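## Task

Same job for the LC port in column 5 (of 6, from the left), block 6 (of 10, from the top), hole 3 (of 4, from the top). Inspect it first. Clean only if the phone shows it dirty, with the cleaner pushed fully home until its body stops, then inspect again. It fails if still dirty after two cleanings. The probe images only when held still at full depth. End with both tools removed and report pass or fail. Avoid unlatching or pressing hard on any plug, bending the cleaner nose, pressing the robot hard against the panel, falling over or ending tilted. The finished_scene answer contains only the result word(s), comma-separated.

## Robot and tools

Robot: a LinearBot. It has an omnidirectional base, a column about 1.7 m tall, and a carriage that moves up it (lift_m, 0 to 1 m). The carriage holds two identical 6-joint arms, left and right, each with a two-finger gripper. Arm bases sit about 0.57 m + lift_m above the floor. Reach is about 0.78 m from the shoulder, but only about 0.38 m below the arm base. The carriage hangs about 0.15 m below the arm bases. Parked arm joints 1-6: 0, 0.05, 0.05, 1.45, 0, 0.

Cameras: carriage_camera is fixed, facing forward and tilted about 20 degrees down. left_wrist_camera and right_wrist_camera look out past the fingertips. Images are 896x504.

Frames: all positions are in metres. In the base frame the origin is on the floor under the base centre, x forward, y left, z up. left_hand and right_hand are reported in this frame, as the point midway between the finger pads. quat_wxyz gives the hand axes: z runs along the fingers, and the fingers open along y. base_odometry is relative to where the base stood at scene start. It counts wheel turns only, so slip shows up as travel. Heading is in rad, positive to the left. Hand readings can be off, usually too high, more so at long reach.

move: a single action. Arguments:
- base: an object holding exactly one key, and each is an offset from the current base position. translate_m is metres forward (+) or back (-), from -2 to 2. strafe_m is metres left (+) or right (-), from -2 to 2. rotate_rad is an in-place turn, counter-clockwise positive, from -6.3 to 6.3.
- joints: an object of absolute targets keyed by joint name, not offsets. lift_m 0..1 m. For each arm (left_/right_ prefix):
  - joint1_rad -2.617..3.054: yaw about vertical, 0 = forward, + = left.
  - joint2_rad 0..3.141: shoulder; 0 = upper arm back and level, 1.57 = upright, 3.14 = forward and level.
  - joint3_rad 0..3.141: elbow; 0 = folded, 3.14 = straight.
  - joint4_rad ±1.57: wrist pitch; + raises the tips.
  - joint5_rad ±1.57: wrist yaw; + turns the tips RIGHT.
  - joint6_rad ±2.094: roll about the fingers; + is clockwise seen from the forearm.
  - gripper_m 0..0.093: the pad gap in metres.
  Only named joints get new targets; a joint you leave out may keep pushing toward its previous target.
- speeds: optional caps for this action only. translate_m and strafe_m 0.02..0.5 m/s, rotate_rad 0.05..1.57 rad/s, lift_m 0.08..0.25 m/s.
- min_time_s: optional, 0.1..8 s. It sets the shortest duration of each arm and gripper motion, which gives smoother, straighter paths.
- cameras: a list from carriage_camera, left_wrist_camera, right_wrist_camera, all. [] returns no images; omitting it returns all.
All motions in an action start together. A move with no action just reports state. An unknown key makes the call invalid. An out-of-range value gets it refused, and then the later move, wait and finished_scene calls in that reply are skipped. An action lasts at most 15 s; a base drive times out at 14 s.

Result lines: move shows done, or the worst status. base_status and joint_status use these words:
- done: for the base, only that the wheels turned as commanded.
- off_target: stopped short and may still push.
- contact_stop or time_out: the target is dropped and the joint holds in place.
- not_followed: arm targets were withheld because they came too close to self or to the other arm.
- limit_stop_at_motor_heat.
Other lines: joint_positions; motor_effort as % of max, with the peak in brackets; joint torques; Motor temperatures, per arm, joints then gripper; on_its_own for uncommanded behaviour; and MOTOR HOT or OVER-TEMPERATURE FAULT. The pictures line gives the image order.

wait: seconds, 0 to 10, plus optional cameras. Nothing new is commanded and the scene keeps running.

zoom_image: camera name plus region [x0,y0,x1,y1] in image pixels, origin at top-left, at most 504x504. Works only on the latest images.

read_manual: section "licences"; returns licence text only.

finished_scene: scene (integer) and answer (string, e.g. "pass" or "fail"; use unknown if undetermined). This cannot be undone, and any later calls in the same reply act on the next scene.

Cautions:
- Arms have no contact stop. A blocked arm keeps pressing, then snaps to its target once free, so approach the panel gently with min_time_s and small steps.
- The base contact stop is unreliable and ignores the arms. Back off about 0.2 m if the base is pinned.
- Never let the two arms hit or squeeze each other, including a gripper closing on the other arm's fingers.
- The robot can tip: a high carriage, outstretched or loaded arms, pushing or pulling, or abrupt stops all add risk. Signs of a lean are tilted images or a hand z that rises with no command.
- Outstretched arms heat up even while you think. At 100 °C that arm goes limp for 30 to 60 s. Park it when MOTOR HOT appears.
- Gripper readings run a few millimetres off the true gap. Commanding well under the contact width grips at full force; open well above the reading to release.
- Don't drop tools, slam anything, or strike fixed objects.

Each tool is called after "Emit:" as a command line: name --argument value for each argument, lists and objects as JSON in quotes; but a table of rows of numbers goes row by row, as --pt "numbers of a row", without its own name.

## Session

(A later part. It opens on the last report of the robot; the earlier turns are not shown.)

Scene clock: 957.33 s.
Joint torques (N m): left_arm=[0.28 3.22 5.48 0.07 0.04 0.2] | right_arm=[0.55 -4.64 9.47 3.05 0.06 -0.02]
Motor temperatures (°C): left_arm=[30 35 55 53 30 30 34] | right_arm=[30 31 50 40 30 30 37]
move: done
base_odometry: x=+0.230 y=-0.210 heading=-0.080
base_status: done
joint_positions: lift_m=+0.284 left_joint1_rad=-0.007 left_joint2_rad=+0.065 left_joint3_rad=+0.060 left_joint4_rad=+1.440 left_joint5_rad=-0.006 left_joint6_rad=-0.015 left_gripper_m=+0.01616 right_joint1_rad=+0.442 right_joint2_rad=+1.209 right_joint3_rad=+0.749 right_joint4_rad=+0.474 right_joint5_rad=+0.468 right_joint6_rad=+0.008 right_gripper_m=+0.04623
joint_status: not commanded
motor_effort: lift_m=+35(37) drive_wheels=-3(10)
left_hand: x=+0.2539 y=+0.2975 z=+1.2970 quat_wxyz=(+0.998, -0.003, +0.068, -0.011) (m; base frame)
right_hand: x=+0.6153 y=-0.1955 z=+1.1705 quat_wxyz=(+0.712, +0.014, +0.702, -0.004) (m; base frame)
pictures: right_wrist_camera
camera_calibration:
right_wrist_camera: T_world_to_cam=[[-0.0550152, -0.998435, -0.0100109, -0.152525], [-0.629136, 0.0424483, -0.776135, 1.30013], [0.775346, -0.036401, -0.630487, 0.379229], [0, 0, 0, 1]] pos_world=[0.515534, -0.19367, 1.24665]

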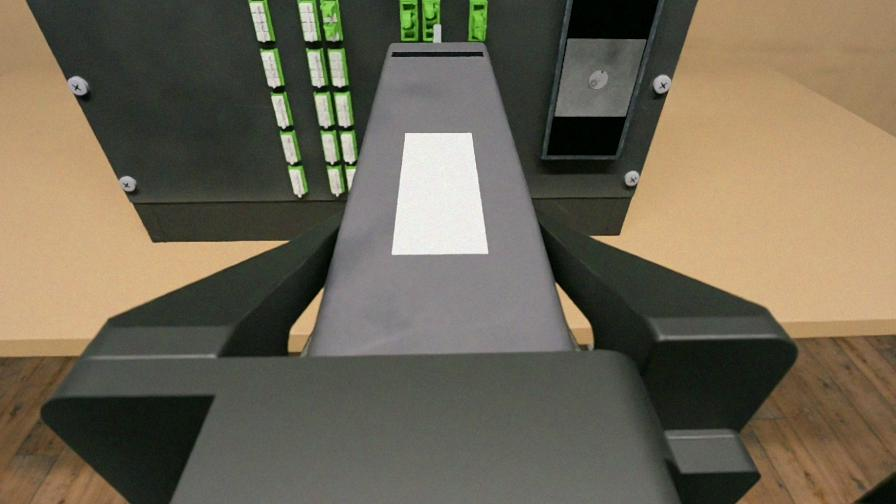

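Emit:
move --base '{"strafe_m": -0.004}' --speeds '{"strafe_m": 0.03}' --cameras '[]'

Emit:
move --base '{"translate_m": 0.02}' --speeds '{"translate_m": 0.03}' --joints '{"lift_m": 0.2835}' --cameras '["right_wrist_camera"]'

Emit:
zoom_image --camera "right_wrist_camera" --region '[420, 0, 460, 48]'

Scene clock: 963.00 s.
Joint torques (N m): left_arm=[-0.17 3.26 5.45 0.06 0.05 0.21] | right_arm=[0.27 -4.6 9.33 3.05 0.03 -0.05]
Motor temperatures (°C): left_arm=[30 35 54 51 30 30 34] | right_arm=[30 31 53 41 30 30 37]
move: done
base_odometry: x=+0.230 y=-0.214 heading=-0.080
base_status: done
joint_positions: lift_m=+0.284 left_joint1_rad=-0.004 left_joint2_rad=+0.065 left_joint3_rad=+0.060 left_joint4_rad=+1.440 left_joint5_rad=-0.004 left_joint6_rad=-0.014 left_gripper_m=+0.01616 right_joint1_rad=+0.446 right_joint2_rad=+1.209 right_joint3_rad=+0.749 right_joint4_rad=+0.474 right_joint5_rad=+0.472 right_joint6_rad=+0.008 right_gripper_m=+0.04623
joint_status: not commanded
motor_effort: lift_m=+36(37) drive_wheels=-2(9)
left_hand: x=+0.2539 y=+0.2973 z=+1.2970 quat_wxyz=(+0.998, -0.002, +0.068, -0.009) (m; base frame)
right_hand: x=+0.6149 y=-0.1948 z=+1.1704 quat_wxyz=(+0.711, +0.014, +0.703, -0.004) (m; base frame)
pictures: none
No camera images: "cameras" was empty.

Scene clock: 964.17 s.
Joint torques (N m): left_arm=[0.01 3.22 5.48 0.01 0.03 0.19] | right_arm=[0.24 -4.55 9.31 3.09 0.01 -0.03]
Motor temperatures (°C): left_arm=[30 35 54 51 30 30 34] | right_arm=[30 31 53 42 30 30 37]
move: done
base_odometry: x=+0.250 y=-0.215 heading=-0.079
base_status: done
joint_positions: lift_m=+0.284 left_joint1_rad=-0.004 left_joint2_rad=+0.065 left_joint3_rad=+0.060 left_joint4_rad=+1.444 left_joint5_rad=-0.004 left_joint6_rad=-0.014 left_gripper_m=+0.01616 right_joint1_rad=+0.446 right_joint2_rad=+1.209 right_joint3_rad=+0.749 right_joint4_rad=+0.472 right_joint5_rad=+0.472 right_joint6_rad=+0.008 right_gripper_m=+0.04623
joint_status: all done
motor_effort: lift_m=+35(37) drive_wheels=-2(12)
left_hand: x=+0.2529 y=+0.2973 z=+1.2971 quat_wxyz=(+0.998, -0.002, +0.066, -0.009) (m; base frame)
right_hand: x=+0.6149 y=-0.1948 z=+1.1700 quat_wxyz=(+0.711, +0.014, +0.703, -0.005) (m; base frame)
pictures: right_wrist_camera
camera_calibration:
right_wrist_camera: T_world_to_cam=[[-0.0557968, -0.998402, -0.00891573, -0.152796], [-0.630819, 0.0421728, -0.774783, 1.29879], [0.773922, -0.0376063, -0.632164, 0.381746], [0, 0, 0, 1]] pos_world=[0.515337, -0.192969, 1.24625]

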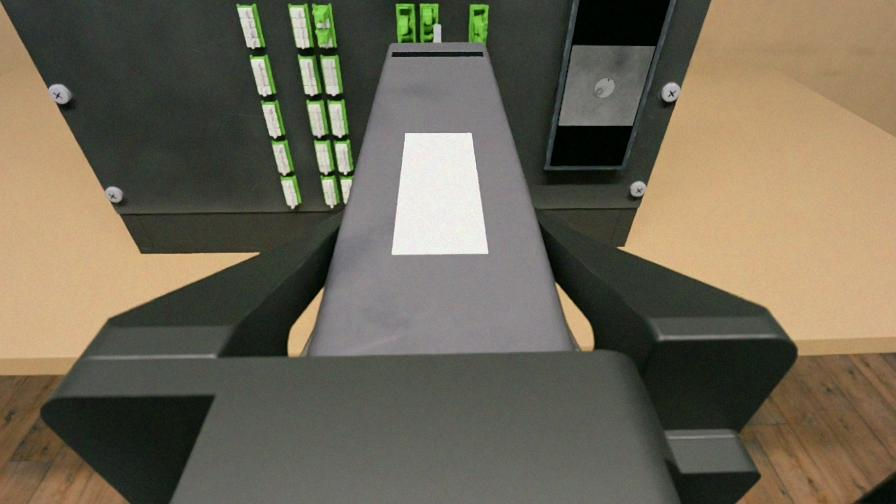

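Scaled by 10.500 from the camera's 896x504 image, which has a finer 1280x720 frame.

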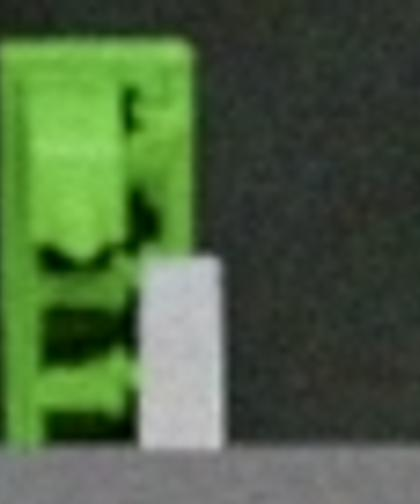

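Emit:
move --base '{"strafe_m": 0.006}' --speeds '{"strafe_m": 0.03}' --joints '{"right_joint5_rad": 0.463, "right_joint2_rad": 1.219}' --cameras '["right_wrist_camera"]'

Emit:
zoom_image --camera "right_wrist_camera" --region '[420, 0, 460, 48]'

Scene clock: 971.30 s.
Joint torques (N m): left_arm=[-0.09 3.26 5.52 0.01 0.03 0.19] | right_arm=[0.09 -4.68 9.33 3.06 -0.08 -0.05]
Motor temperatures (°C): left_arm=[30 35 53 50 30 30 34] | right_arm=[30 31 56 43 30 30 37]
move: done
base_odometry: x=+0.250 y=-0.210 heading=-0.080
base_status: done
joint_positions: lift_m=+0.284 left_joint1_rad=-0.004 left_joint2_rad=+0.065 left_joint3_rad=+0.060 left_joint4_rad=+1.444 left_joint5_rad=-0.004 left_joint6_rad=-0.014 left_gripper_m=+0.01616 right_joint1_rad=+0.447 right_joint2_rad=+1.216 right_joint3_rad=+0.749 right_joint4_rad=+0.472 right_joint5_rad=+0.468 right_joint6_rad=+0.008 right_gripper_m=+0.04623
joint_status: all done
motor_effort: lift_m=+36(37) drive_wheels=+3(9)
left_hand: x=+0.2529 y=+0.2972 z=+1.2971 quat_wxyz=(+0.998, -0.002, +0.066, -0.009) (m; base frame)
right_hand: x=+0.6161 y=-0.1932 z=+1.1672 quat_wxyz=(+0.709, +0.011, +0.706, -0.004) (m; base frame)
pictures: right_wrist_camera
camera_calibration:
right_wrist_camera: T_world_to_cam=[[-0.0512988, -0.998669, -0.00540751, -0.157958], [-0.636019, 0.0368441, -0.770793, 1.29488], [0.769966, -0.0361015, -0.637063, 0.38758], [0, 0, 0, 1]] pos_world=[0.517043, -0.191464, 1.24414]

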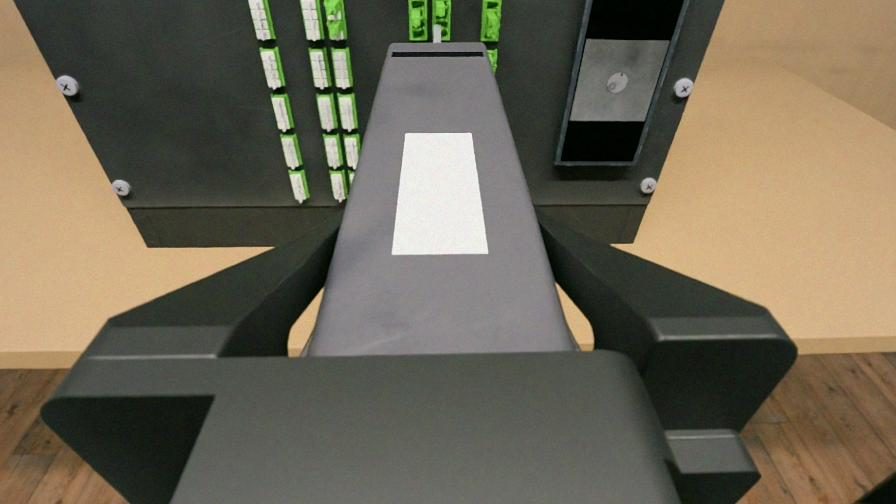

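Scaled by 10.500 from the camera's 896x504 image, which has a finer 1280x720 frame.

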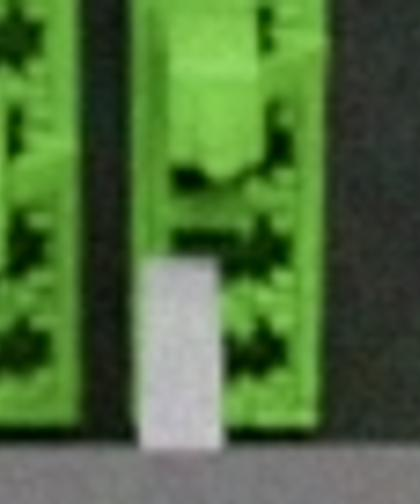

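Emit:
move --base '{"strafe_m": -0.0012}' --speeds '{"strafe_m": 0.03}' --cameras '[]'

Emit:
move --base '{"translate_m": 0.007}' --speeds '{"translate_m": 0.03}' --cameras '["right_wrist_camera"]'

Emit:
zoom_image --camera "right_wrist_camera" --region '[420, 0, 460, 48]'

Scene clock: 975.20 s.
Joint torques (N m): left_arm=[-0.18 3.22 5.49 0.04 0.02 0.2] | right_arm=[0.25 -4.68 9.26 3.05 -0.08 -0.04]
Motor temperatures (°C): left_arm=[30 35 52 49 30 30 34] | right_arm=[30 32 57 43 30 30 37]
move: done
base_odometry: x=+0.250 y=-0.211 heading=-0.080
base_status: done
joint_positions: lift_m=+0.284 left_joint1_rad=-0.002 left_joint2_rad=+0.065 left_joint3_rad=+0.060 left_joint4_rad=+1.444 left_joint5_rad=-0.003 left_joint6_rad=-0.014 left_gripper_m=+0.01616 right_joint1_rad=+0.447 right_joint2_rad=+1.216 right_joint3_rad=+0.750 right_joint4_rad=+0.471 right_joint5_rad=+0.468 right_joint6_rad=+0.008 right_gripper_m=+0.04623
joint_status: not commanded
motor_effort: lift_m=+36(37) drive_wheels=-2(6)
left_hand: x=+0.2529 y=+0.2971 z=+1.2971 quat_wxyz=(+0.998, -0.002, +0.066, -0.008) (m; base frame)
right_hand: x=+0.6161 y=-0.1930 z=+1.1675 quat_wxyz=(+0.709, +0.011, +0.705, -0.004) (m; base frame)
pictures: none
No camera images: "cameras" was empty.

Scene clock: 975.87 s.
Joint torques (N m): left_arm=[-0.23 3.26 5.48 -0.01 0.01 0.18] | right_arm=[0.16 -4.68 9.17 3.1 -0.06 -0.01]
Motor temperatures (°C): left_arm=[30 35 52 49 30 30 34] | right_arm=[30 32 57 43 30 30 37]
move: done
base_odometry: x=+0.257 y=-0.211 heading=-0.079
base_status: done
joint_positions: lift_m=+0.284 left_joint1_rad=-0.002 left_joint2_rad=+0.065 left_joint3_rad=+0.060 left_joint4_rad=+1.446 left_joint5_rad=-0.003 left_joint6_rad=-0.013 left_gripper_m=+0.01616 right_joint1_rad=+0.447 right_joint2_rad=+1.216 right_joint3_rad=+0.750 right_joint4_rad=+0.471 right_joint5_rad=+0.466 right_joint6_rad=+0.008 right_gripper_m=+0.04623
joint_status: not commanded
motor_effort: lift_m=+35(37) drive_wheels=-3(16)
left_hand: x=+0.2525 y=+0.2971 z=+1.2971 quat_wxyz=(+0.998, -0.002, +0.065, -0.008) (m; base frame)
right_hand: x=+0.6161 y=-0.1926 z=+1.1676 quat_wxyz=(+0.709, +0.010, +0.705, -0.003) (m; base frame)
pictures: right_wrist_camera
camera_calibration:
right_wrist_camera: T_world_to_cam=[[-0.0486425, -0.9988, -0.00562315, -0.158785], [-0.635821, 0.0353059, -0.771028, 1.29507], [0.770302, -0.0339294, -0.636776, 0.387732], [0, 0, 0, 1]] pos_world=[0.517042, -0.191163, 1.24454]

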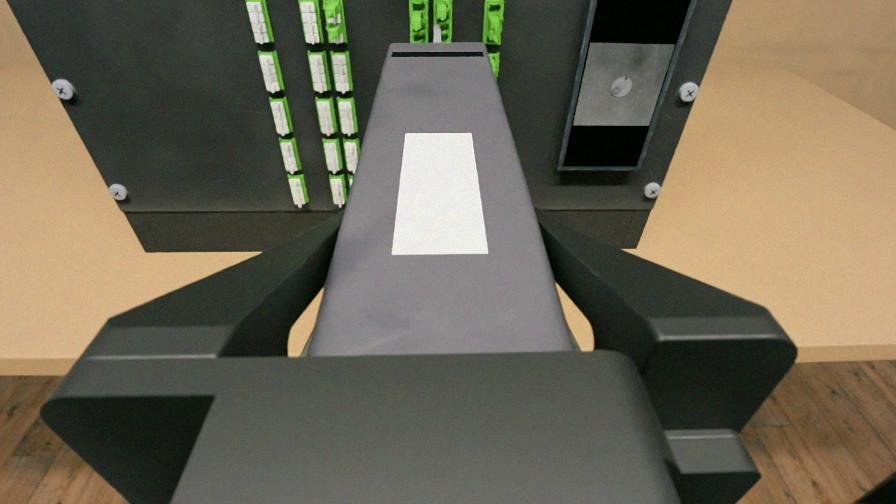

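Scaled by 10.500 from the camera's 896x504 image, which has a finer 1280x720 frame.

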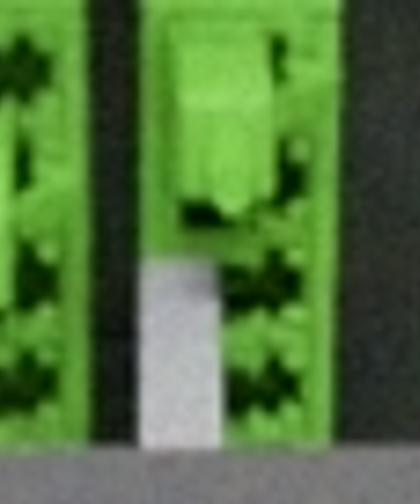

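Emit:
move --base '{"rotate_rad": -0.002}' --speeds '{"rotate_rad": 0.05}' --cameras '["right_wrist_camera"]'

Emit:
zoom_image --camera "right_wrist_camera" --region '[420, 0, 460, 48]'

Scene clock: 978.53 s.
Joint torques (N m): left_arm=[-0.2 3.25 5.48 -0.01 0.01 0.19] | right_arm=[0.16 -4.63 9.25 3.08 -0.07 -0.04]
Motor temperatures (°C): left_arm=[30 35 52 48 30 30 34] | right_arm=[30 32 58 44 30 30 37]
move: done
base_odometry: x=+0.257 y=-0.211 heading=-0.081
base_status: done
joint_positions: lift_m=+0.284 left_joint1_rad=-0.002 left_joint2_rad=+0.065 left_joint3_rad=+0.060 left_joint4_rad=+1.446 left_joint5_rad=-0.003 left_joint6_rad=-0.013 left_gripper_m=+0.01616 right_joint1_rad=+0.447 right_joint2_rad=+1.216 right_joint3_rad=+0.750 right_joint4_rad=+0.471 right_joint5_rad=+0.466 right_joint6_rad=+0.008 right_gripper_m=+0.04623
joint_status: not commanded
motor_effort: lift_m=+36(37) drive_wheels=-5(9)
left_hand: x=+0.2525 y=+0.2971 z=+1.2971 quat_wxyz=(+0.998, -0.002, +0.065, -0.008) (m; base frame)
right_hand: x=+0.6161 y=-0.1926 z=+1.1676 quat_wxyz=(+0.709, +0.010, +0.705, -0.003) (m; base frame)
pictures: right_wrist_camera
camera_calibration:
right_wrist_camera: T_world_to_cam=[[-0.0486425, -0.9988, -0.00562315, -0.158785], [-0.635821, 0.0353059, -0.771028, 1.29507], [0.770302, -0.0339294, -0.636776, 0.387732], [0, 0, 0, 1]] pos_world=[0.517042, -0.191163, 1.24454]

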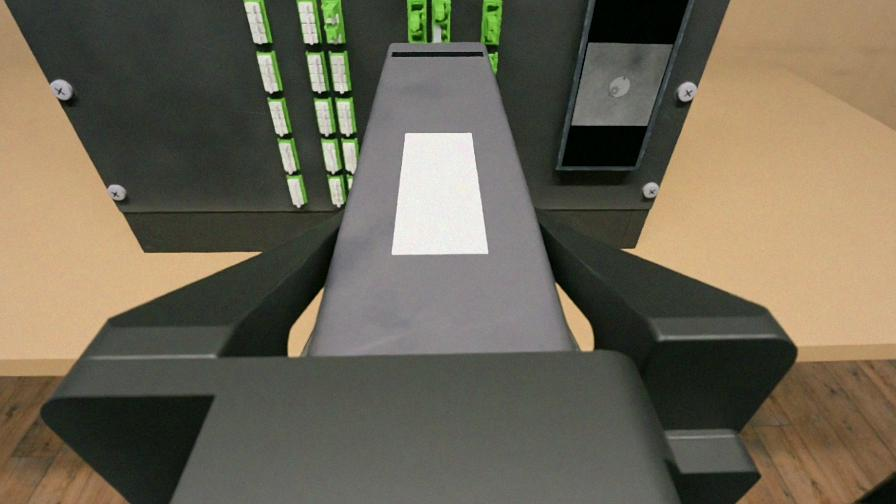

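Scaled by 10.500 from the camera's 896x504 image, which has a finer 1280x720 frame.

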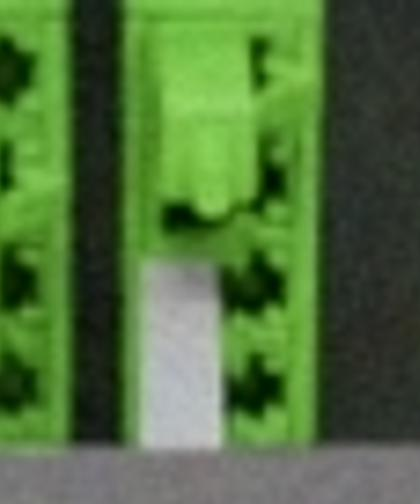

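Emit:
move --base '{"strafe_m": -0.001}' --speeds '{"strafe_m": 0.02}' --cameras '["right_wrist_camera"]'

Emit:
zoom_image --camera "right_wrist_camera" --region '[420, 0, 460, 48]'

Scene clock: 981.10 s.
Joint torques (N m): left_arm=[-0.31 3.3 5.46 0 0.01 0.18] | right_arm=[0.12 -4.72 9.21 3.11 -0.08 -0.02]
Motor temperatures (°C): left_arm=[30 35 52 48 30 30 34] | right_arm=[30 32 58 44 30 30 37]
move: done
base_odometry: x=+0.257 y=-0.212 heading=-0.081
base_status: done
joint_positions: lift_m=+0.284 left_joint1_rad=-0.002 left_joint2_rad=+0.065 left_joint3_rad=+0.060 left_joint4_rad=+1.446 left_joint5_rad=-0.003 left_joint6_rad=-0.013 left_gripper_m=+0.01616 right_joint1_rad=+0.447 right_joint2_rad=+1.216 right_joint3_rad=+0.750 right_joint4_rad=+0.471 right_joint5_rad=+0.466 right_joint6_rad=+0.008 right_gripper_m=+0.04623
joint_status: not commanded
motor_effort: lift_m=+35(37) drive_wheels=-3(8)
left_hand: x=+0.2525 y=+0.2971 z=+1.2971 quat_wxyz=(+0.998, -0.002, +0.065, -0.007) (m; base frame)
right_hand: x=+0.6161 y=-0.1926 z=+1.1676 quat_wxyz=(+0.709, +0.010, +0.705, -0.003) (m; base frame)
pictures: right_wrist_camera
camera_calibration:
right_wrist_camera: T_world_to_cam=[[-0.0486425, -0.9988, -0.00562315, -0.158785], [-0.635821, 0.0353059, -0.771028, 1.29507], [0.770302, -0.0339294, -0.636776, 0.387732], [0, 0, 0, 1]] pos_world=[0.517042, -0.191163, 1.24454]

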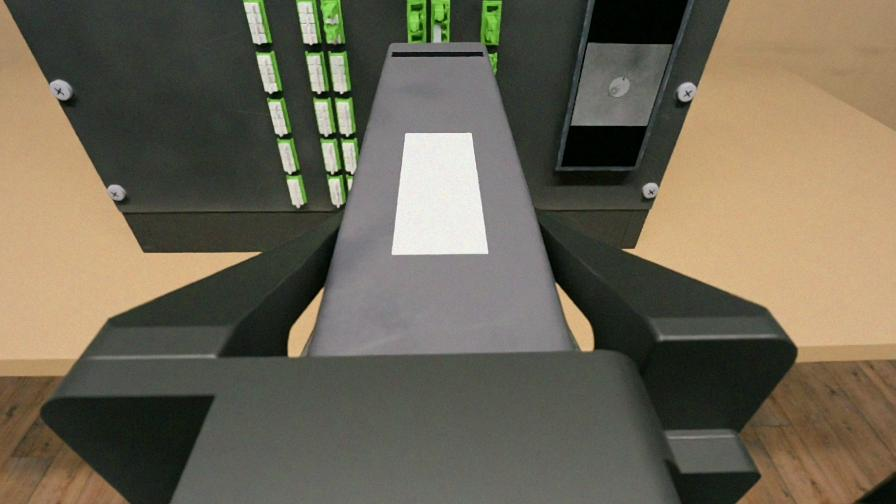

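Scaled by 10.500 from the camera's 896x504 image, which has a finer 1280x720 frame.

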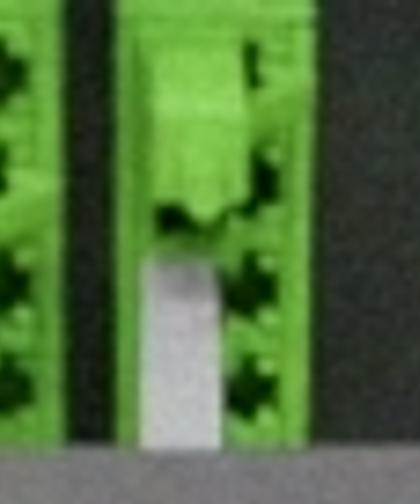

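Emit:
move --base '{"strafe_m": -0.0008}' --speeds '{"strafe_m": 0.02}' --cameras '[]'

Emit:
move --base '{"translate_m": 0.004}' --speeds '{"translate_m": 0.02}' --cameras '["right_wrist_camera"]'

Emit:
zoom_image --camera "right_wrist_camera" --region '[420, 0, 460, 48]'

Scene clock: 984.20 s.
Joint torques (N m): left_arm=[-0.28 3.25 5.48 0 0 0.19] | right_arm=[0.06 -4.78 9.44 3.11 -0.03 -0.03]
Motor temperatures (°C): left_arm=[30 35 51 48 30 30 34] | right_arm=[30 32 59 44 30 30 37]
move: done
base_odometry: x=+0.257 y=-0.212 heading=-0.080
base_status: done
joint_positions: lift_m=+0.284 left_joint1_rad=-0.001 left_joint2_rad=+0.065 left_joint3_rad=+0.060 left_joint4_rad=+1.446 left_joint5_rad=-0.002 left_joint6_rad=-0.013 left_gripper_m=+0.01616 right_joint1_rad=+0.447 right_joint2_rad=+1.216 right_joint3_rad=+0.750 right_joint4_rad=+0.471 right_joint5_rad=+0.466 right_joint6_rad=+0.008 right_gripper_m=+0.04623
joint_status: not commanded
motor_effort: lift_m=+36(36) drive_wheels=-3(8)
left_hand: x=+0.2525 y=+0.2970 z=+1.2971 quat_wxyz=(+0.998, -0.002, +0.065, -0.007) (m; base frame)
right_hand: x=+0.6161 y=-0.1926 z=+1.1676 quat_wxyz=(+0.709, +0.010, +0.705, -0.003) (m; base frame)
pictures: none
No camera images: "cameras" was empty.

Scene clock: 984.77 s.
Joint torques (N m): left_arm=[-0.29 3.25 5.5 -0.03 0 0.18] | right_arm=[-0.17 -4.68 9.26 3.1 -0.14 -0.01]
Motor temperatures (°C): left_arm=[30 35 51 48 30 30 34] | right_arm=[30 32 59 44 30 30 37]
move: done
base_odometry: x=+0.261 y=-0.213 heading=-0.080
base_status: done
joint_positions: lift_m=+0.284 left_joint1_rad=-0.001 left_joint2_rad=+0.065 left_joint3_rad=+0.060 left_joint4_rad=+1.446 left_joint5_rad=-0.002 left_joint6_rad=-0.013 left_gripper_m=+0.01616 right_joint1_rad=+0.452 right_joint2_rad=+1.216 right_joint3_rad=+0.750 right_joint4_rad=+0.469 right_joint5_rad=+0.472 right_joint6_rad=+0.008 right_gripper_m=+0.04623
joint_status: not commanded
motor_effort: lift_m=+35(37) drive_wheels=+5(14)
left_hand: x=+0.2525 y=+0.2970 z=+1.2972 quat_wxyz=(+0.998, -0.002, +0.065, -0.007) (m; base frame)
right_hand: x=+0.6156 y=-0.1918 z=+1.1671 quat_wxyz=(+0.708, +0.010, +0.706, -0.004) (m; base frame)
pictures: right_wrist_camera
camera_calibration:
right_wrist_camera: T_world_to_cam=[[-0.0497616, -0.998751, -0.00450911, -0.158606], [-0.637373, 0.0352316, -0.76975, 1.29367], [0.768947, -0.03543, -0.63833, 0.390164], [0, 0, 0, 1]] pos_world=[0.516644, -0.190162, 1.24414]

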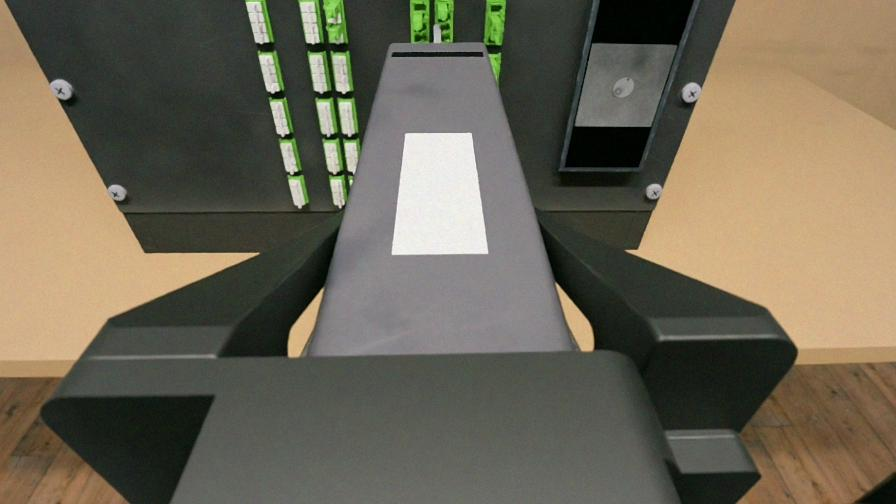

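Scaled by 10.500 from the camera's 896x504 image, which has a finer 1280x720 frame.

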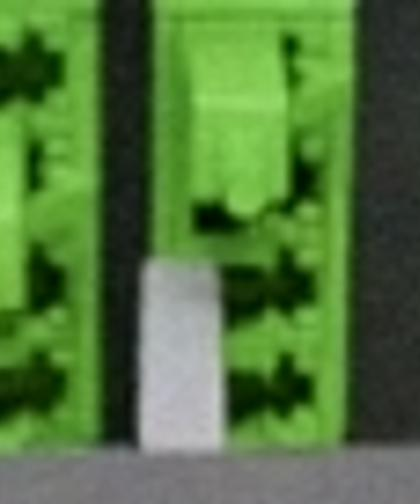

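Emit:
move --base '{"translate_m": -0.004}' --speeds '{"translate_m": 0.02}' --joints '{"right_joint1_rad": 0.439, "right_joint5_rad": 0.457}' --cameras '[]'

Emit:
move --base '{"rotate_rad": -0.0015}' --speeds '{"rotate_rad": 0.05}' --cameras '["right_wrist_camera"]'

Emit:
zoom_image --camera "right_wrist_camera" --region '[420, 0, 460, 48]'

Scene clock: 989.13 s.
Joint torques (N m): left_arm=[-0.29 3.26 5.48 -0.01 0 0.18] | right_arm=[-0.64 -4.75 9.21 3.12 -0.11 -0.05]
Motor temperatures (°C): left_arm=[30 35 51 47 30 30 34] | right_arm=[30 32 60 45 30 30 37]
move: done
base_odometry: x=+0.257 y=-0.212 heading=-0.080
base_status: done
joint_positions: lift_m=+0.284 left_joint1_rad=-0.001 left_joint2_rad=+0.065 left_joint3_rad=+0.060 left_joint4_rad=+1.447 left_joint5_rad=-0.002 left_joint6_rad=-0.013 left_gripper_m=+0.01616 right_joint1_rad=+0.445 right_joint2_rad=+1.216 right_joint3_rad=+0.750 right_joint4_rad=+0.470 right_joint5_rad=+0.465 right_joint6_rad=+0.008 right_gripper_m=+0.04623
joint_status: all done
motor_effort: lift_m=+36(36) drive_wheels=+2(7)
left_hand: x=+0.2524 y=+0.2970 z=+1.2972 quat_wxyz=(+0.998, -0.002, +0.065, -0.007) (m; base frame)
right_hand: x=+0.6164 y=-0.1935 z=+1.1674 quat_wxyz=(+0.708, +0.010, +0.706, -0.004) (m; base frame)
pictures: none
No camera images: "cameras" was empty.

Scene clock: 989.53 s.
Joint torques (N m): left_arm=[-0.28 3.28 5.44 -0.01 0.01 0.18] | right_arm=[-0.59 -4.71 9.31 3.09 -0.09 -0.01]
Motor temperatures (°C): left_arm=[30 35 51 47 30 30 34] | right_arm=[30 32 60 45 30 30 37]
move: done
base_odometry: x=+0.257 y=-0.212 heading=-0.081
base_status: done
joint_positions: lift_m=+0.284 left_joint1_rad=-0.001 left_joint2_rad=+0.065 left_joint3_rad=+0.060 left_joint4_rad=+1.447 left_joint5_rad=-0.002 left_joint6_rad=-0.013 left_gripper_m=+0.01616 right_joint1_rad=+0.445 right_joint2_rad=+1.216 right_joint3_rad=+0.750 right_joint4_rad=+0.471 right_joint5_rad=+0.465 right_joint6_rad=+0.008 right_gripper_m=+0.04623
joint_status: not commanded
motor_effort: lift_m=+35(37) drive_wheels=+4(5)
left_hand: x=+0.2524 y=+0.2970 z=+1.2972 quat_wxyz=(+0.998, -0.002, +0.065, -0.007) (m; base frame)
right_hand: x=+0.6164 y=-0.1934 z=+1.1675 quat_wxyz=(+0.709, +0.010, +0.706, -0.004) (m; base frame)
pictures: right_wrist_camera
camera_calibration:
right_wrist_camera: T_world_to_cam=[[-0.0497347, -0.998748, -0.00537335, -0.159206], [-0.636049, 0.0358205, -0.770817, 1.29517], [0.770044, -0.0349186, -0.637034, 0.387678], [0, 0, 0, 1]] pos_world=[0.517342, -0.191863, 1.24444]

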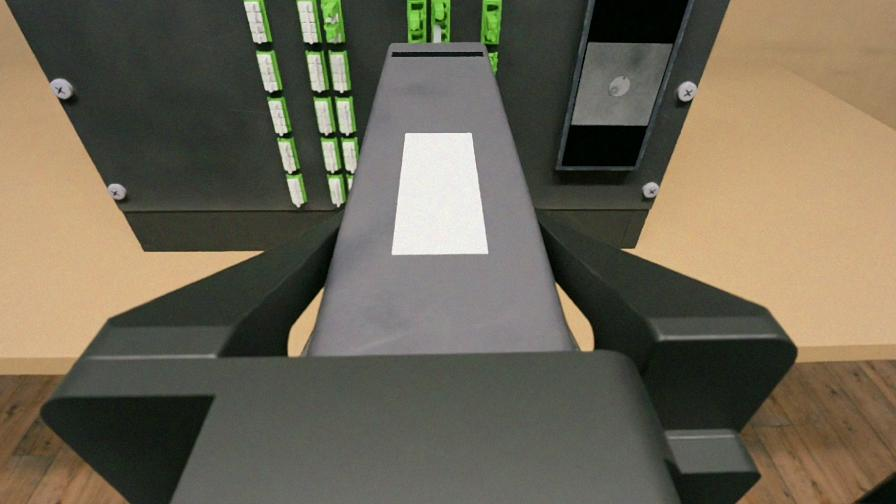

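Scaled by 10.500 from the camera's 896x504 image, which has a finer 1280x720 frame.

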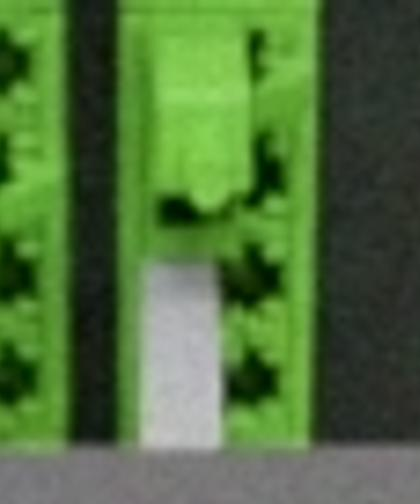

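Emit:
move --base '{"strafe_m": -0.0014}' --speeds '{"strafe_m": 0.02}' --joints '{"lift_m": 0.2840}' --cameras '["right_wrist_camera"]'

Emit:
zoom_image --camera "right_wrist_camera" --region '[420, 0, 460, 48]'

Emit:
move --base '{"translate_m": 0.003}' --speeds '{"translate_m": 0.02}' --cameras '["right_wrist_camera"]'

Emit:
zoom_image --camera "right_wrist_camera" --region '[420, 0, 460, 48]'

Scene clock: 994.37 s.
Joint torques (N m): left_arm=[-0.31 3.26 5.46 -0.01 0.01 0.19] | right_arm=[-0.14 -4.56 9.24 3.08 -0.1 -0.04]
Motor temperatures (°C): left_arm=[30 35 51 47 30 30 34] | right_arm=[30 32 61 46 30 30 37]
move: done
base_odometry: x=+0.257 y=-0.214 heading=-0.081
base_status: done
joint_positions: lift_m=+0.284 left_joint1_rad=-0.001 left_joint2_rad=+0.065 left_joint3_rad=+0.060 left_joint4_rad=+1.447 left_joint5_rad=-0.002 left_joint6_rad=-0.013 left_gripper_m=+0.01616 right_joint1_rad=+0.442 right_joint2_rad=+1.216 right_joint3_rad=+0.750 right_joint4_rad=+0.471 right_joint5_rad=+0.462 right_joint6_rad=+0.008 right_gripper_m=+0.04623
joint_status: all done
motor_effort: lift_m=+40(42) drive_wheels=-3(7)
left_hand: x=+0.2524 y=+0.2970 z=+1.2973 quat_wxyz=(+0.998, -0.002, +0.065, -0.007) (m; base frame)
right_hand: x=+0.6167 y=-0.1941 z=+1.1676 quat_wxyz=(+0.709, +0.011, +0.706, -0.004) (m; base frame)
pictures: right_wrist_camera
camera_calibration:
right_wrist_camera: T_world_to_cam=[[-0.050158, -0.998727, -0.00542419, -0.159508], [-0.636028, 0.036129, -0.77082, 1.29552], [0.770034, -0.0352129, -0.63703, 0.387573], [0, 0, 0, 1]] pos_world=[0.517542, -0.192463, 1.24464]

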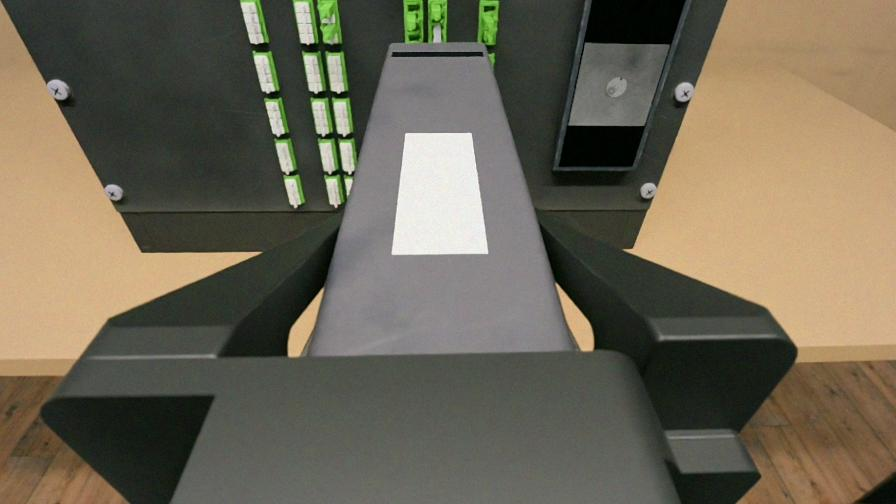

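Scaled by 10.500 from the camera's 896x504 image, which has a finer 1280x720 frame.

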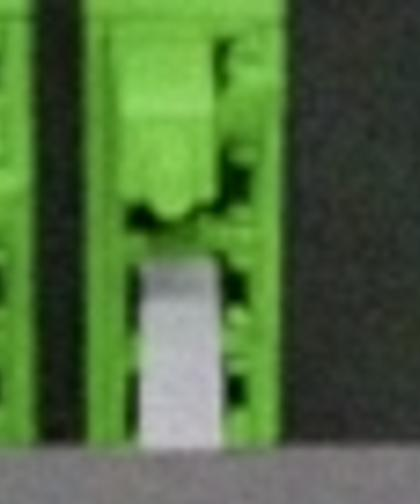

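Scene clock: 994.93 s.
Joint torques (N m): left_arm=[-0.31 3.21 5.52 -0.04 0 0.19] | right_arm=[-0.69 -4.63 9.18 3.12 -0.09 -0.07]
Motor temperatures (°C): left_arm=[30 35 50 46 30 30 34] | right_arm=[30 32 61 46 30 30 37]
move: done
base_odometry: x=+0.260 y=-0.214 heading=-0.081
base_status: done
joint_positions: lift_m=+0.284 left_joint1_rad=-0.001 left_joint2_rad=+0.065 left_joint3_rad=+0.060 left_joint4_rad=+1.448 left_joint5_rad=-0.002 left_joint6_rad=-0.013 left_gripper_m=+0.01616 right_joint1_rad=+0.446 right_joint2_rad=+1.216 right_joint3_rad=+0.750 right_joint4_rad=+0.470 right_joint5_rad=+0.466 right_joint6_rad=+0.008 right_gripper_m=+0.04623
joint_status: not commanded
motor_effort: lift_m=+41(42) drive_wheels=+3(13)
left_hand: x=+0.2521 y=+0.2970 z=+1.2974 quat_wxyz=(+0.998, -0.002, +0.064, -0.007) (m; base frame)
right_hand: x=+0.6163 y=-0.1930 z=+1.1676 quat_wxyz=(+0.708, +0.010, +0.706, -0.004) (m; base frame)
pictures: right_wrist_camera
camera_calibration:
right_wrist_camera: T_world_to_cam=[[-0.0497564, -0.998748, -0.00521618, -0.159], [-0.636315, 0.0357251, -0.770601, 1.29495], [0.769823, -0.0350232, -0.637296, 0.388329], [0, 0, 0, 1]] pos_world=[0.517143, -0.191463, 1.24454]

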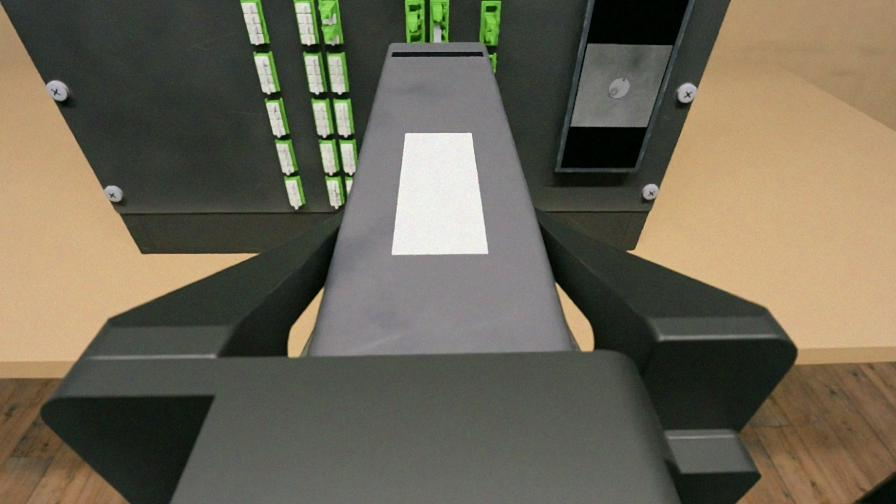

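Scaled by 10.500 from the camera's 896x504 image, which has a finer 1280x720 frame.

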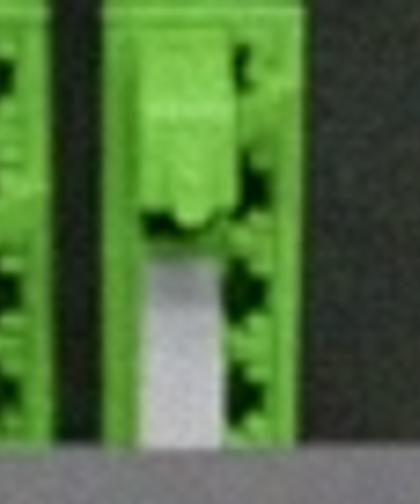

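Emit:
move --base '{"translate_m": 0.002}' --speeds '{"translate_m": 0.02}' --cameras '["right_wrist_camera"]'

Emit:
zoom_image --camera "right_wrist_camera" --region '[420, 0, 460, 48]'

Emit:
move --base '{"translate_m": 0.002}' --speeds '{"translate_m": 0.02}' --cameras '["right_wrist_camera"]'

Emit:
zoom_image --camera "right_wrist_camera" --region '[420, 0, 460, 48]'

Scene clock: 999.23 s.
Joint torques (N m): left_arm=[-0.35 3.3 5.45 -0.03 0 0.18] | right_arm=[-1.28 -4.25 9.2 3.19 -0.23 -0.06]
Motor temperatures (°C): left_arm=[30 35 50 46 30 30 34] | right_arm=[30 33 61 46 30 30 37]
move: done
base_odometry: x=+0.262 y=-0.214 heading=-0.081
base_status: done
joint_positions: lift_m=+0.284 left_joint1_rad=-0.001 left_joint2_rad=+0.065 left_joint3_rad=+0.060 left_joint4_rad=+1.449 left_joint5_rad=-0.002 left_joint6_rad=-0.013 left_gripper_m=+0.01616 right_joint1_rad=+0.452 right_joint2_rad=+1.211 right_joint3_rad=+0.750 right_joint4_rad=+0.463 right_joint5_rad=+0.475 right_joint6_rad=+0.008 right_gripper_m=+0.04623
joint_status: not commanded
motor_effort: lift_m=+40(42) drive_wheels=+4(12)
left_hand: x=+0.2518 y=+0.2970 z=+1.2974 quat_wxyz=(+0.998, -0.002, +0.063, -0.007) (m; base frame)
right_hand: x=+0.6148 y=-0.1927 z=+1.1677 quat_wxyz=(+0.708, +0.011, +0.706, -0.005) (m; base frame)
pictures: right_wrist_camera
camera_calibration:
right_wrist_camera: T_world_to_cam=[[-0.0528556, -0.998593, -0.00417945, -0.158021], [-0.637765, 0.0369769, -0.769343, 1.29389], [0.768416, -0.0379986, -0.638822, 0.391587], [0, 0, 0, 1]] pos_world=[0.515946, -0.190763, 1.24494]

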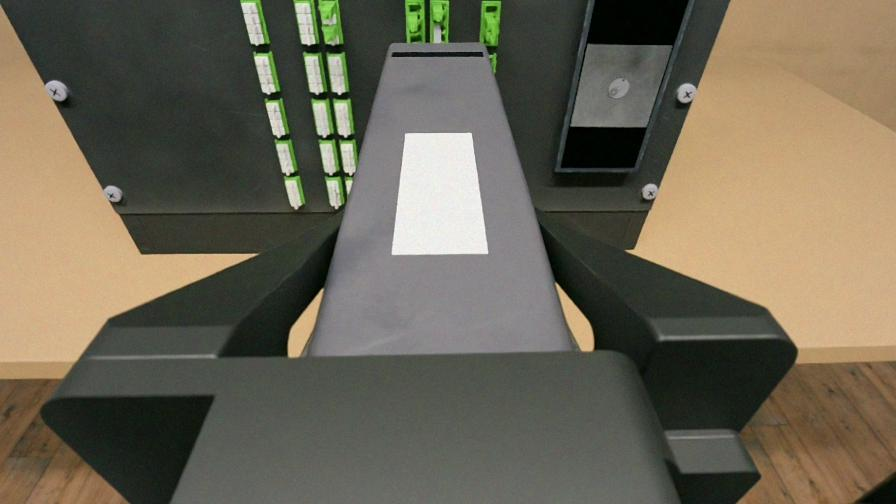

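Scaled by 10.500 from the camera's 896x504 image, which has a finer 1280x720 frame.

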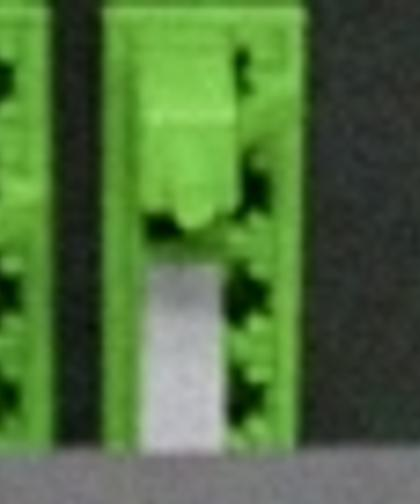

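Scene clock: 999.73 s.
Joint torques (N m): left_arm=[-0.39 3.23 5.46 -0.04 0 0.18] | right_arm=[-1.55 -3.45 9.39 3.31 -0.29 -0.04]
Motor temperatures (°C): left_arm=[30 35 50 46 30 30 34] | right_arm=[30 33 61 47 30 30 37]
move: done
base_odometry: x=+0.264 y=-0.214 heading=-0.080
base_status: done
joint_positions: lift_m=+0.284 left_joint1_rad=-0.001 left_joint2_rad=+0.065 left_joint3_rad=+0.060 left_joint4_rad=+1.449 left_joint5_rad=-0.002 left_joint6_rad=-0.013 left_gripper_m=+0.01616 right_joint1_rad=+0.456 right_joint2_rad=+1.204 right_joint3_rad=+0.750 right_joint4_rad=+0.454 right_joint5_rad=+0.481 right_joint6_rad=+0.008 right_gripper_m=+0.04623
joint_status: not commanded
motor_effort: lift_m=+41(41) drive_wheels=+5(14)
left_hand: x=+0.2517 y=+0.2970 z=+1.2974 quat_wxyz=(+0.998, -0.002, +0.063, -0.007) (m; base frame)
right_hand: x=+0.6131 y=-0.1927 z=+1.1684 quat_wxyz=(+0.707, +0.011, +0.707, -0.006) (m; base frame)
pictures: right_wrist_camera
camera_calibration:
right_wrist_camera: T_world_to_cam=[[-0.0547353, -0.998496, -0.00322383, -0.158107], [-0.63904, 0.0375112, -0.768258, 1.29289], [0.767223, -0.0399907, -0.640132, 0.395198], [0, 0, 0, 1]] pos_world=[0.514349, -0.190563, 1.24574]

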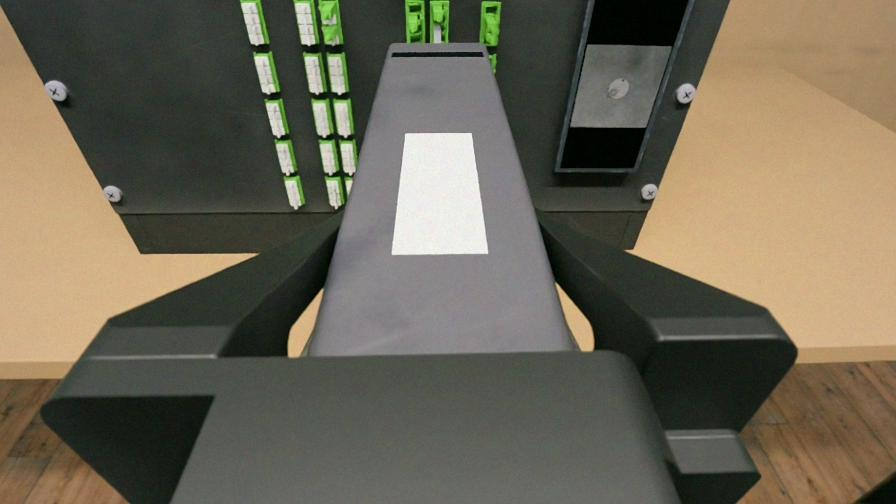

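Scaled by 10.500 from the camera's 896x504 image, which has a finer 1280x720 frame.

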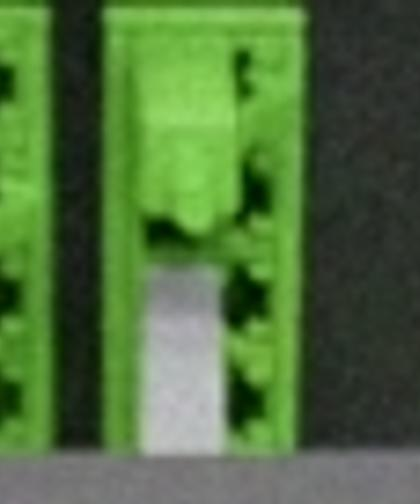

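Emit:
move --base '{"translate_m": -0.006}' --speeds '{"translate_m": 0.02}' --joints '{"lift_m": 0.2830}' --cameras '["right_wrist_camera"]'

Emit:
zoom_image --camera "right_wrist_camera" --region '[420, 0, 460, 48]'

Scene clock: 1003.10 s.
Joint torques (N m): left_arm=[-0.34 3.33 5.74 -0.04 0 0.18] | right_arm=[-0.59 -4.53 9.33 3.08 -0.13 -0.04]
Motor temperatures (°C): left_arm=[30 35 50 46 30 30 34] | right_arm=[30 32 62 48 30 30 37]
move: done
base_odometry: x=+0.258 y=-0.213 heading=-0.080
base_status: done
joint_positions: lift_m=+0.283 left_joint1_rad=-0.001 left_joint2_rad=+0.064 left_joint3_rad=+0.057 left_joint4_rad=+1.449 left_joint5_rad=-0.002 left_joint6_rad=-0.013 left_gripper_m=+0.01616 right_joint1_rad=+0.445 right_joint2_rad=+1.215 right_joint3_rad=+0.751 right_joint4_rad=+0.469 right_joint5_rad=+0.465 right_joint6_rad=+0.008 right_gripper_m=+0.04623
joint_status: all done
motor_effort: lift_m=+35(37) drive_wheels=+0(11)
left_hand: x=+0.2521 y=+0.2970 z=+1.2960 quat_wxyz=(+0.998, -0.002, +0.064, -0.007) (m; base frame)
right_hand: x=+0.6164 y=-0.1935 z=+1.1671 quat_wxyz=(+0.708, +0.010, +0.706, -0.004) (m; base frame)
pictures: right_wrist_camera
camera_calibration:
right_wrist_camera: T_world_to_cam=[[-0.0501771, -0.998726, -0.00526359, -0.159111], [-0.636294, 0.0360294, -0.770605, 1.29484], [0.769813, -0.0353176, -0.637292, 0.387849], [0, 0, 0, 1]] pos_world=[0.517343, -0.191863, 1.24414]

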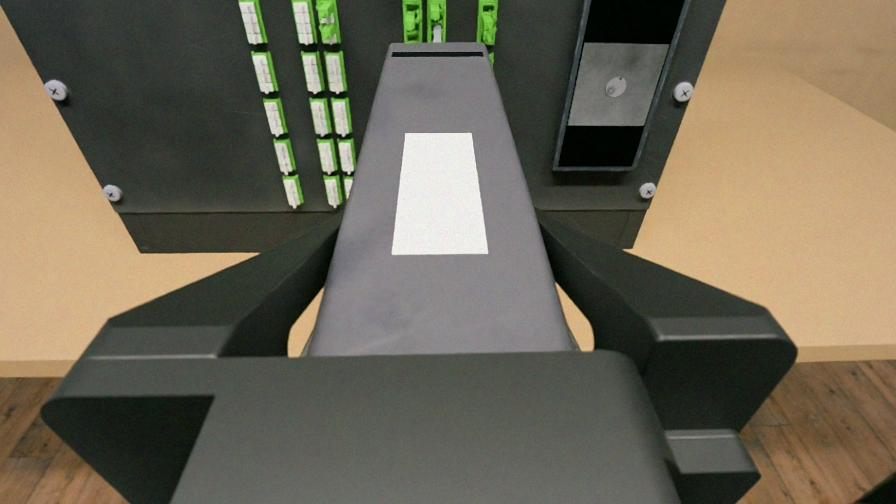

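Scaled by 10.500 from the camera's 896x504 image, which has a finer 1280x720 frame.

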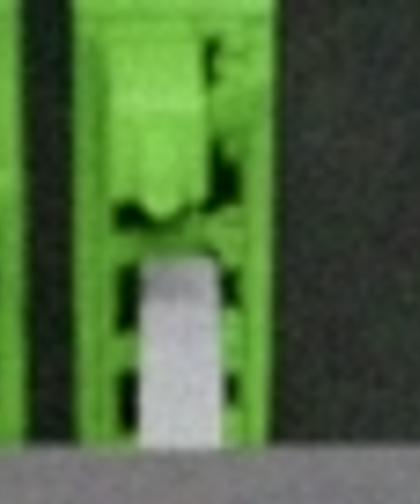

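Emit:
move --base '{"strafe_m": 0.001}' --speeds '{"strafe_m": 0.02}' --cameras '["right_wrist_camera"]'

Emit:
zoom_image --camera "right_wrist_camera" --region '[420, 0, 460, 48]'

Scene clock: 1005.77 s.
Joint torques (N m): left_arm=[-0.43 3.36 5.7 -0.05 0 0.19] | right_arm=[-0.66 -4.53 9.17 3.1 -0.09 -0.04]
Motor temperatures (°C): left_arm=[30 35 50 46 30 30 34] | right_arm=[30 32 61 48 30 30 37]
move: done
base_odometry: x=+0.258 y=-0.212 heading=-0.081
base_status: done
joint_positions: lift_m=+0.283 left_joint1_rad=-0.001 left_joint2_rad=+0.064 left_joint3_rad=+0.057 left_joint4_rad=+1.449 left_joint5_rad=-0.002 left_joint6_rad=-0.013 left_gripper_m=+0.01616 right_joint1_rad=+0.444 right_joint2_rad=+1.215 right_joint3_rad=+0.751 right_joint4_rad=+0.469 right_joint5_rad=+0.463 right_joint6_rad=+0.008 right_gripper_m=+0.04623
joint_status: not commanded
motor_effort: lift_m=+36(36) drive_wheels=+4(9)
left_hand: x=+0.2521 y=+0.2970 z=+1.2960 quat_wxyz=(+0.998, -0.001, +0.064, -0.007) (m; base frame)
right_hand: x=+0.6165 y=-0.1934 z=+1.1672 quat_wxyz=(+0.709, +0.010, +0.706, -0.003) (m; base frame)
pictures: right_wrist_camera
camera_calibration:
right_wrist_camera: T_world_to_cam=[[-0.0490177, -0.998783, -0.00543446, -0.159609], [-0.636083, 0.0354113, -0.770808, 1.29487], [0.770062, -0.0343264, -0.637045, 0.387601], [0, 0, 0, 1]] pos_world=[0.517342, -0.191963, 1.24414]

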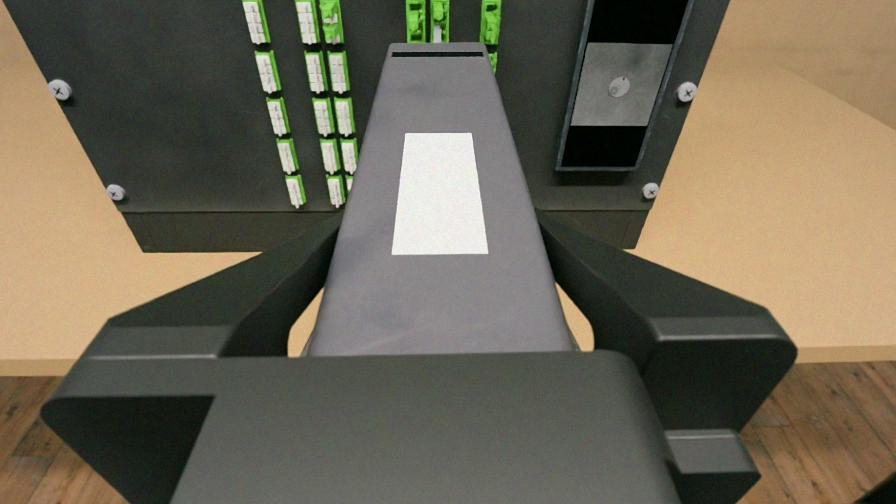

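Scaled by 10.500 from the camera's 896x504 image, which has a finer 1280x720 frame.

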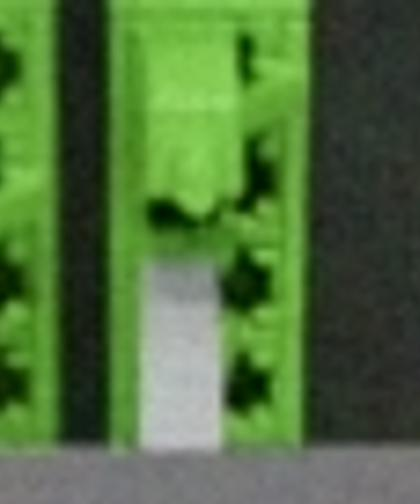

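Emit:
move --base '{"translate_m": 0.003}' --speeds '{"translate_m": 0.02}' --cameras '["right_wrist_camera"]'

Emit:
zoom_image --camera "right_wrist_camera" --region '[420, 0, 460, 48]'

Scene clock: 1009.57 s.
Joint torques (N m): left_arm=[-0.29 3.4 5.67 -0.03 0 0.18] | right_arm=[-0.79 -4.63 9.21 3.12 -0.18 -0.04]
Motor temperatures (°C): left_arm=[30 35 50 45 30 30 34] | right_arm=[30 32 61 48 30 30 37]
move: done
base_odometry: x=+0.261 y=-0.213 heading=-0.081
base_status: done
joint_positions: lift_m=+0.283 left_joint1_rad=-0.001 left_joint2_rad=+0.064 left_joint3_rad=+0.057 left_joint4_rad=+1.448 left_joint5_rad=-0.002 left_joint6_rad=-0.013 left_gripper_m=+0.01616 right_joint1_rad=+0.449 right_joint2_rad=+1.215 right_joint3_rad=+0.751 right_joint4_rad=+0.468 right_joint5_rad=+0.472 right_joint6_rad=+0.008 right_gripper_m=+0.04623
joint_status: not commanded
motor_effort: lift_m=+36(37) drive_wheels=+3(13)
left_hand: x=+0.2525 y=+0.2970 z=+1.2960 quat_wxyz=(+0.998, -0.001, +0.065, -0.007) (m; base frame)
right_hand: x=+0.6160 y=-0.1931 z=+1.1670 quat_wxyz=(+0.708, +0.011, +0.706, -0.005) (m; base frame)
pictures: right_wrist_camera
camera_calibration:
right_wrist_camera: T_world_to_cam=[[-0.053208, -0.998572, -0.00485573, -0.157445], [-0.636749, 0.0376736, -0.77015, 1.29447], [0.769233, -0.0378863, -0.637844, 0.388608], [0, 0, 0, 1]] pos_world=[0.516945, -0.191264, 1.24404]

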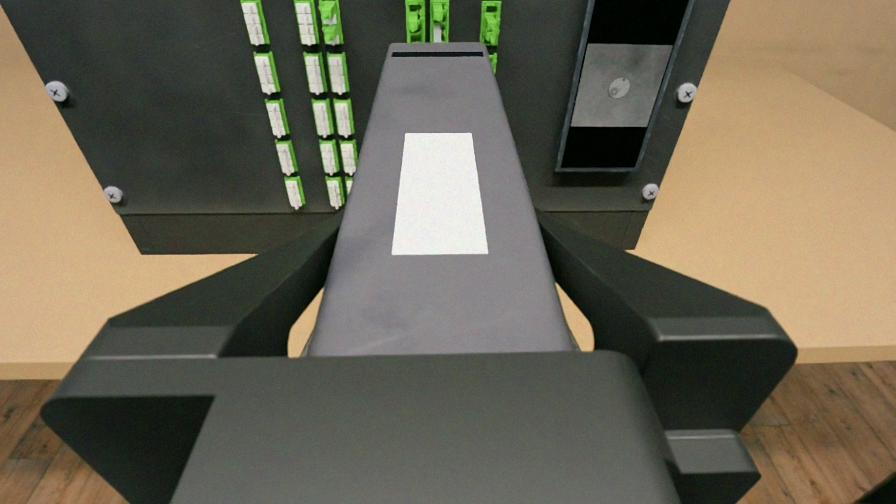

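Scaled by 10.500 from the camera's 896x504 image, which has a finer 1280x720 frame.

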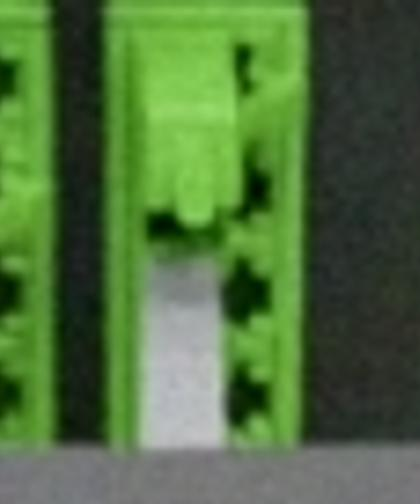

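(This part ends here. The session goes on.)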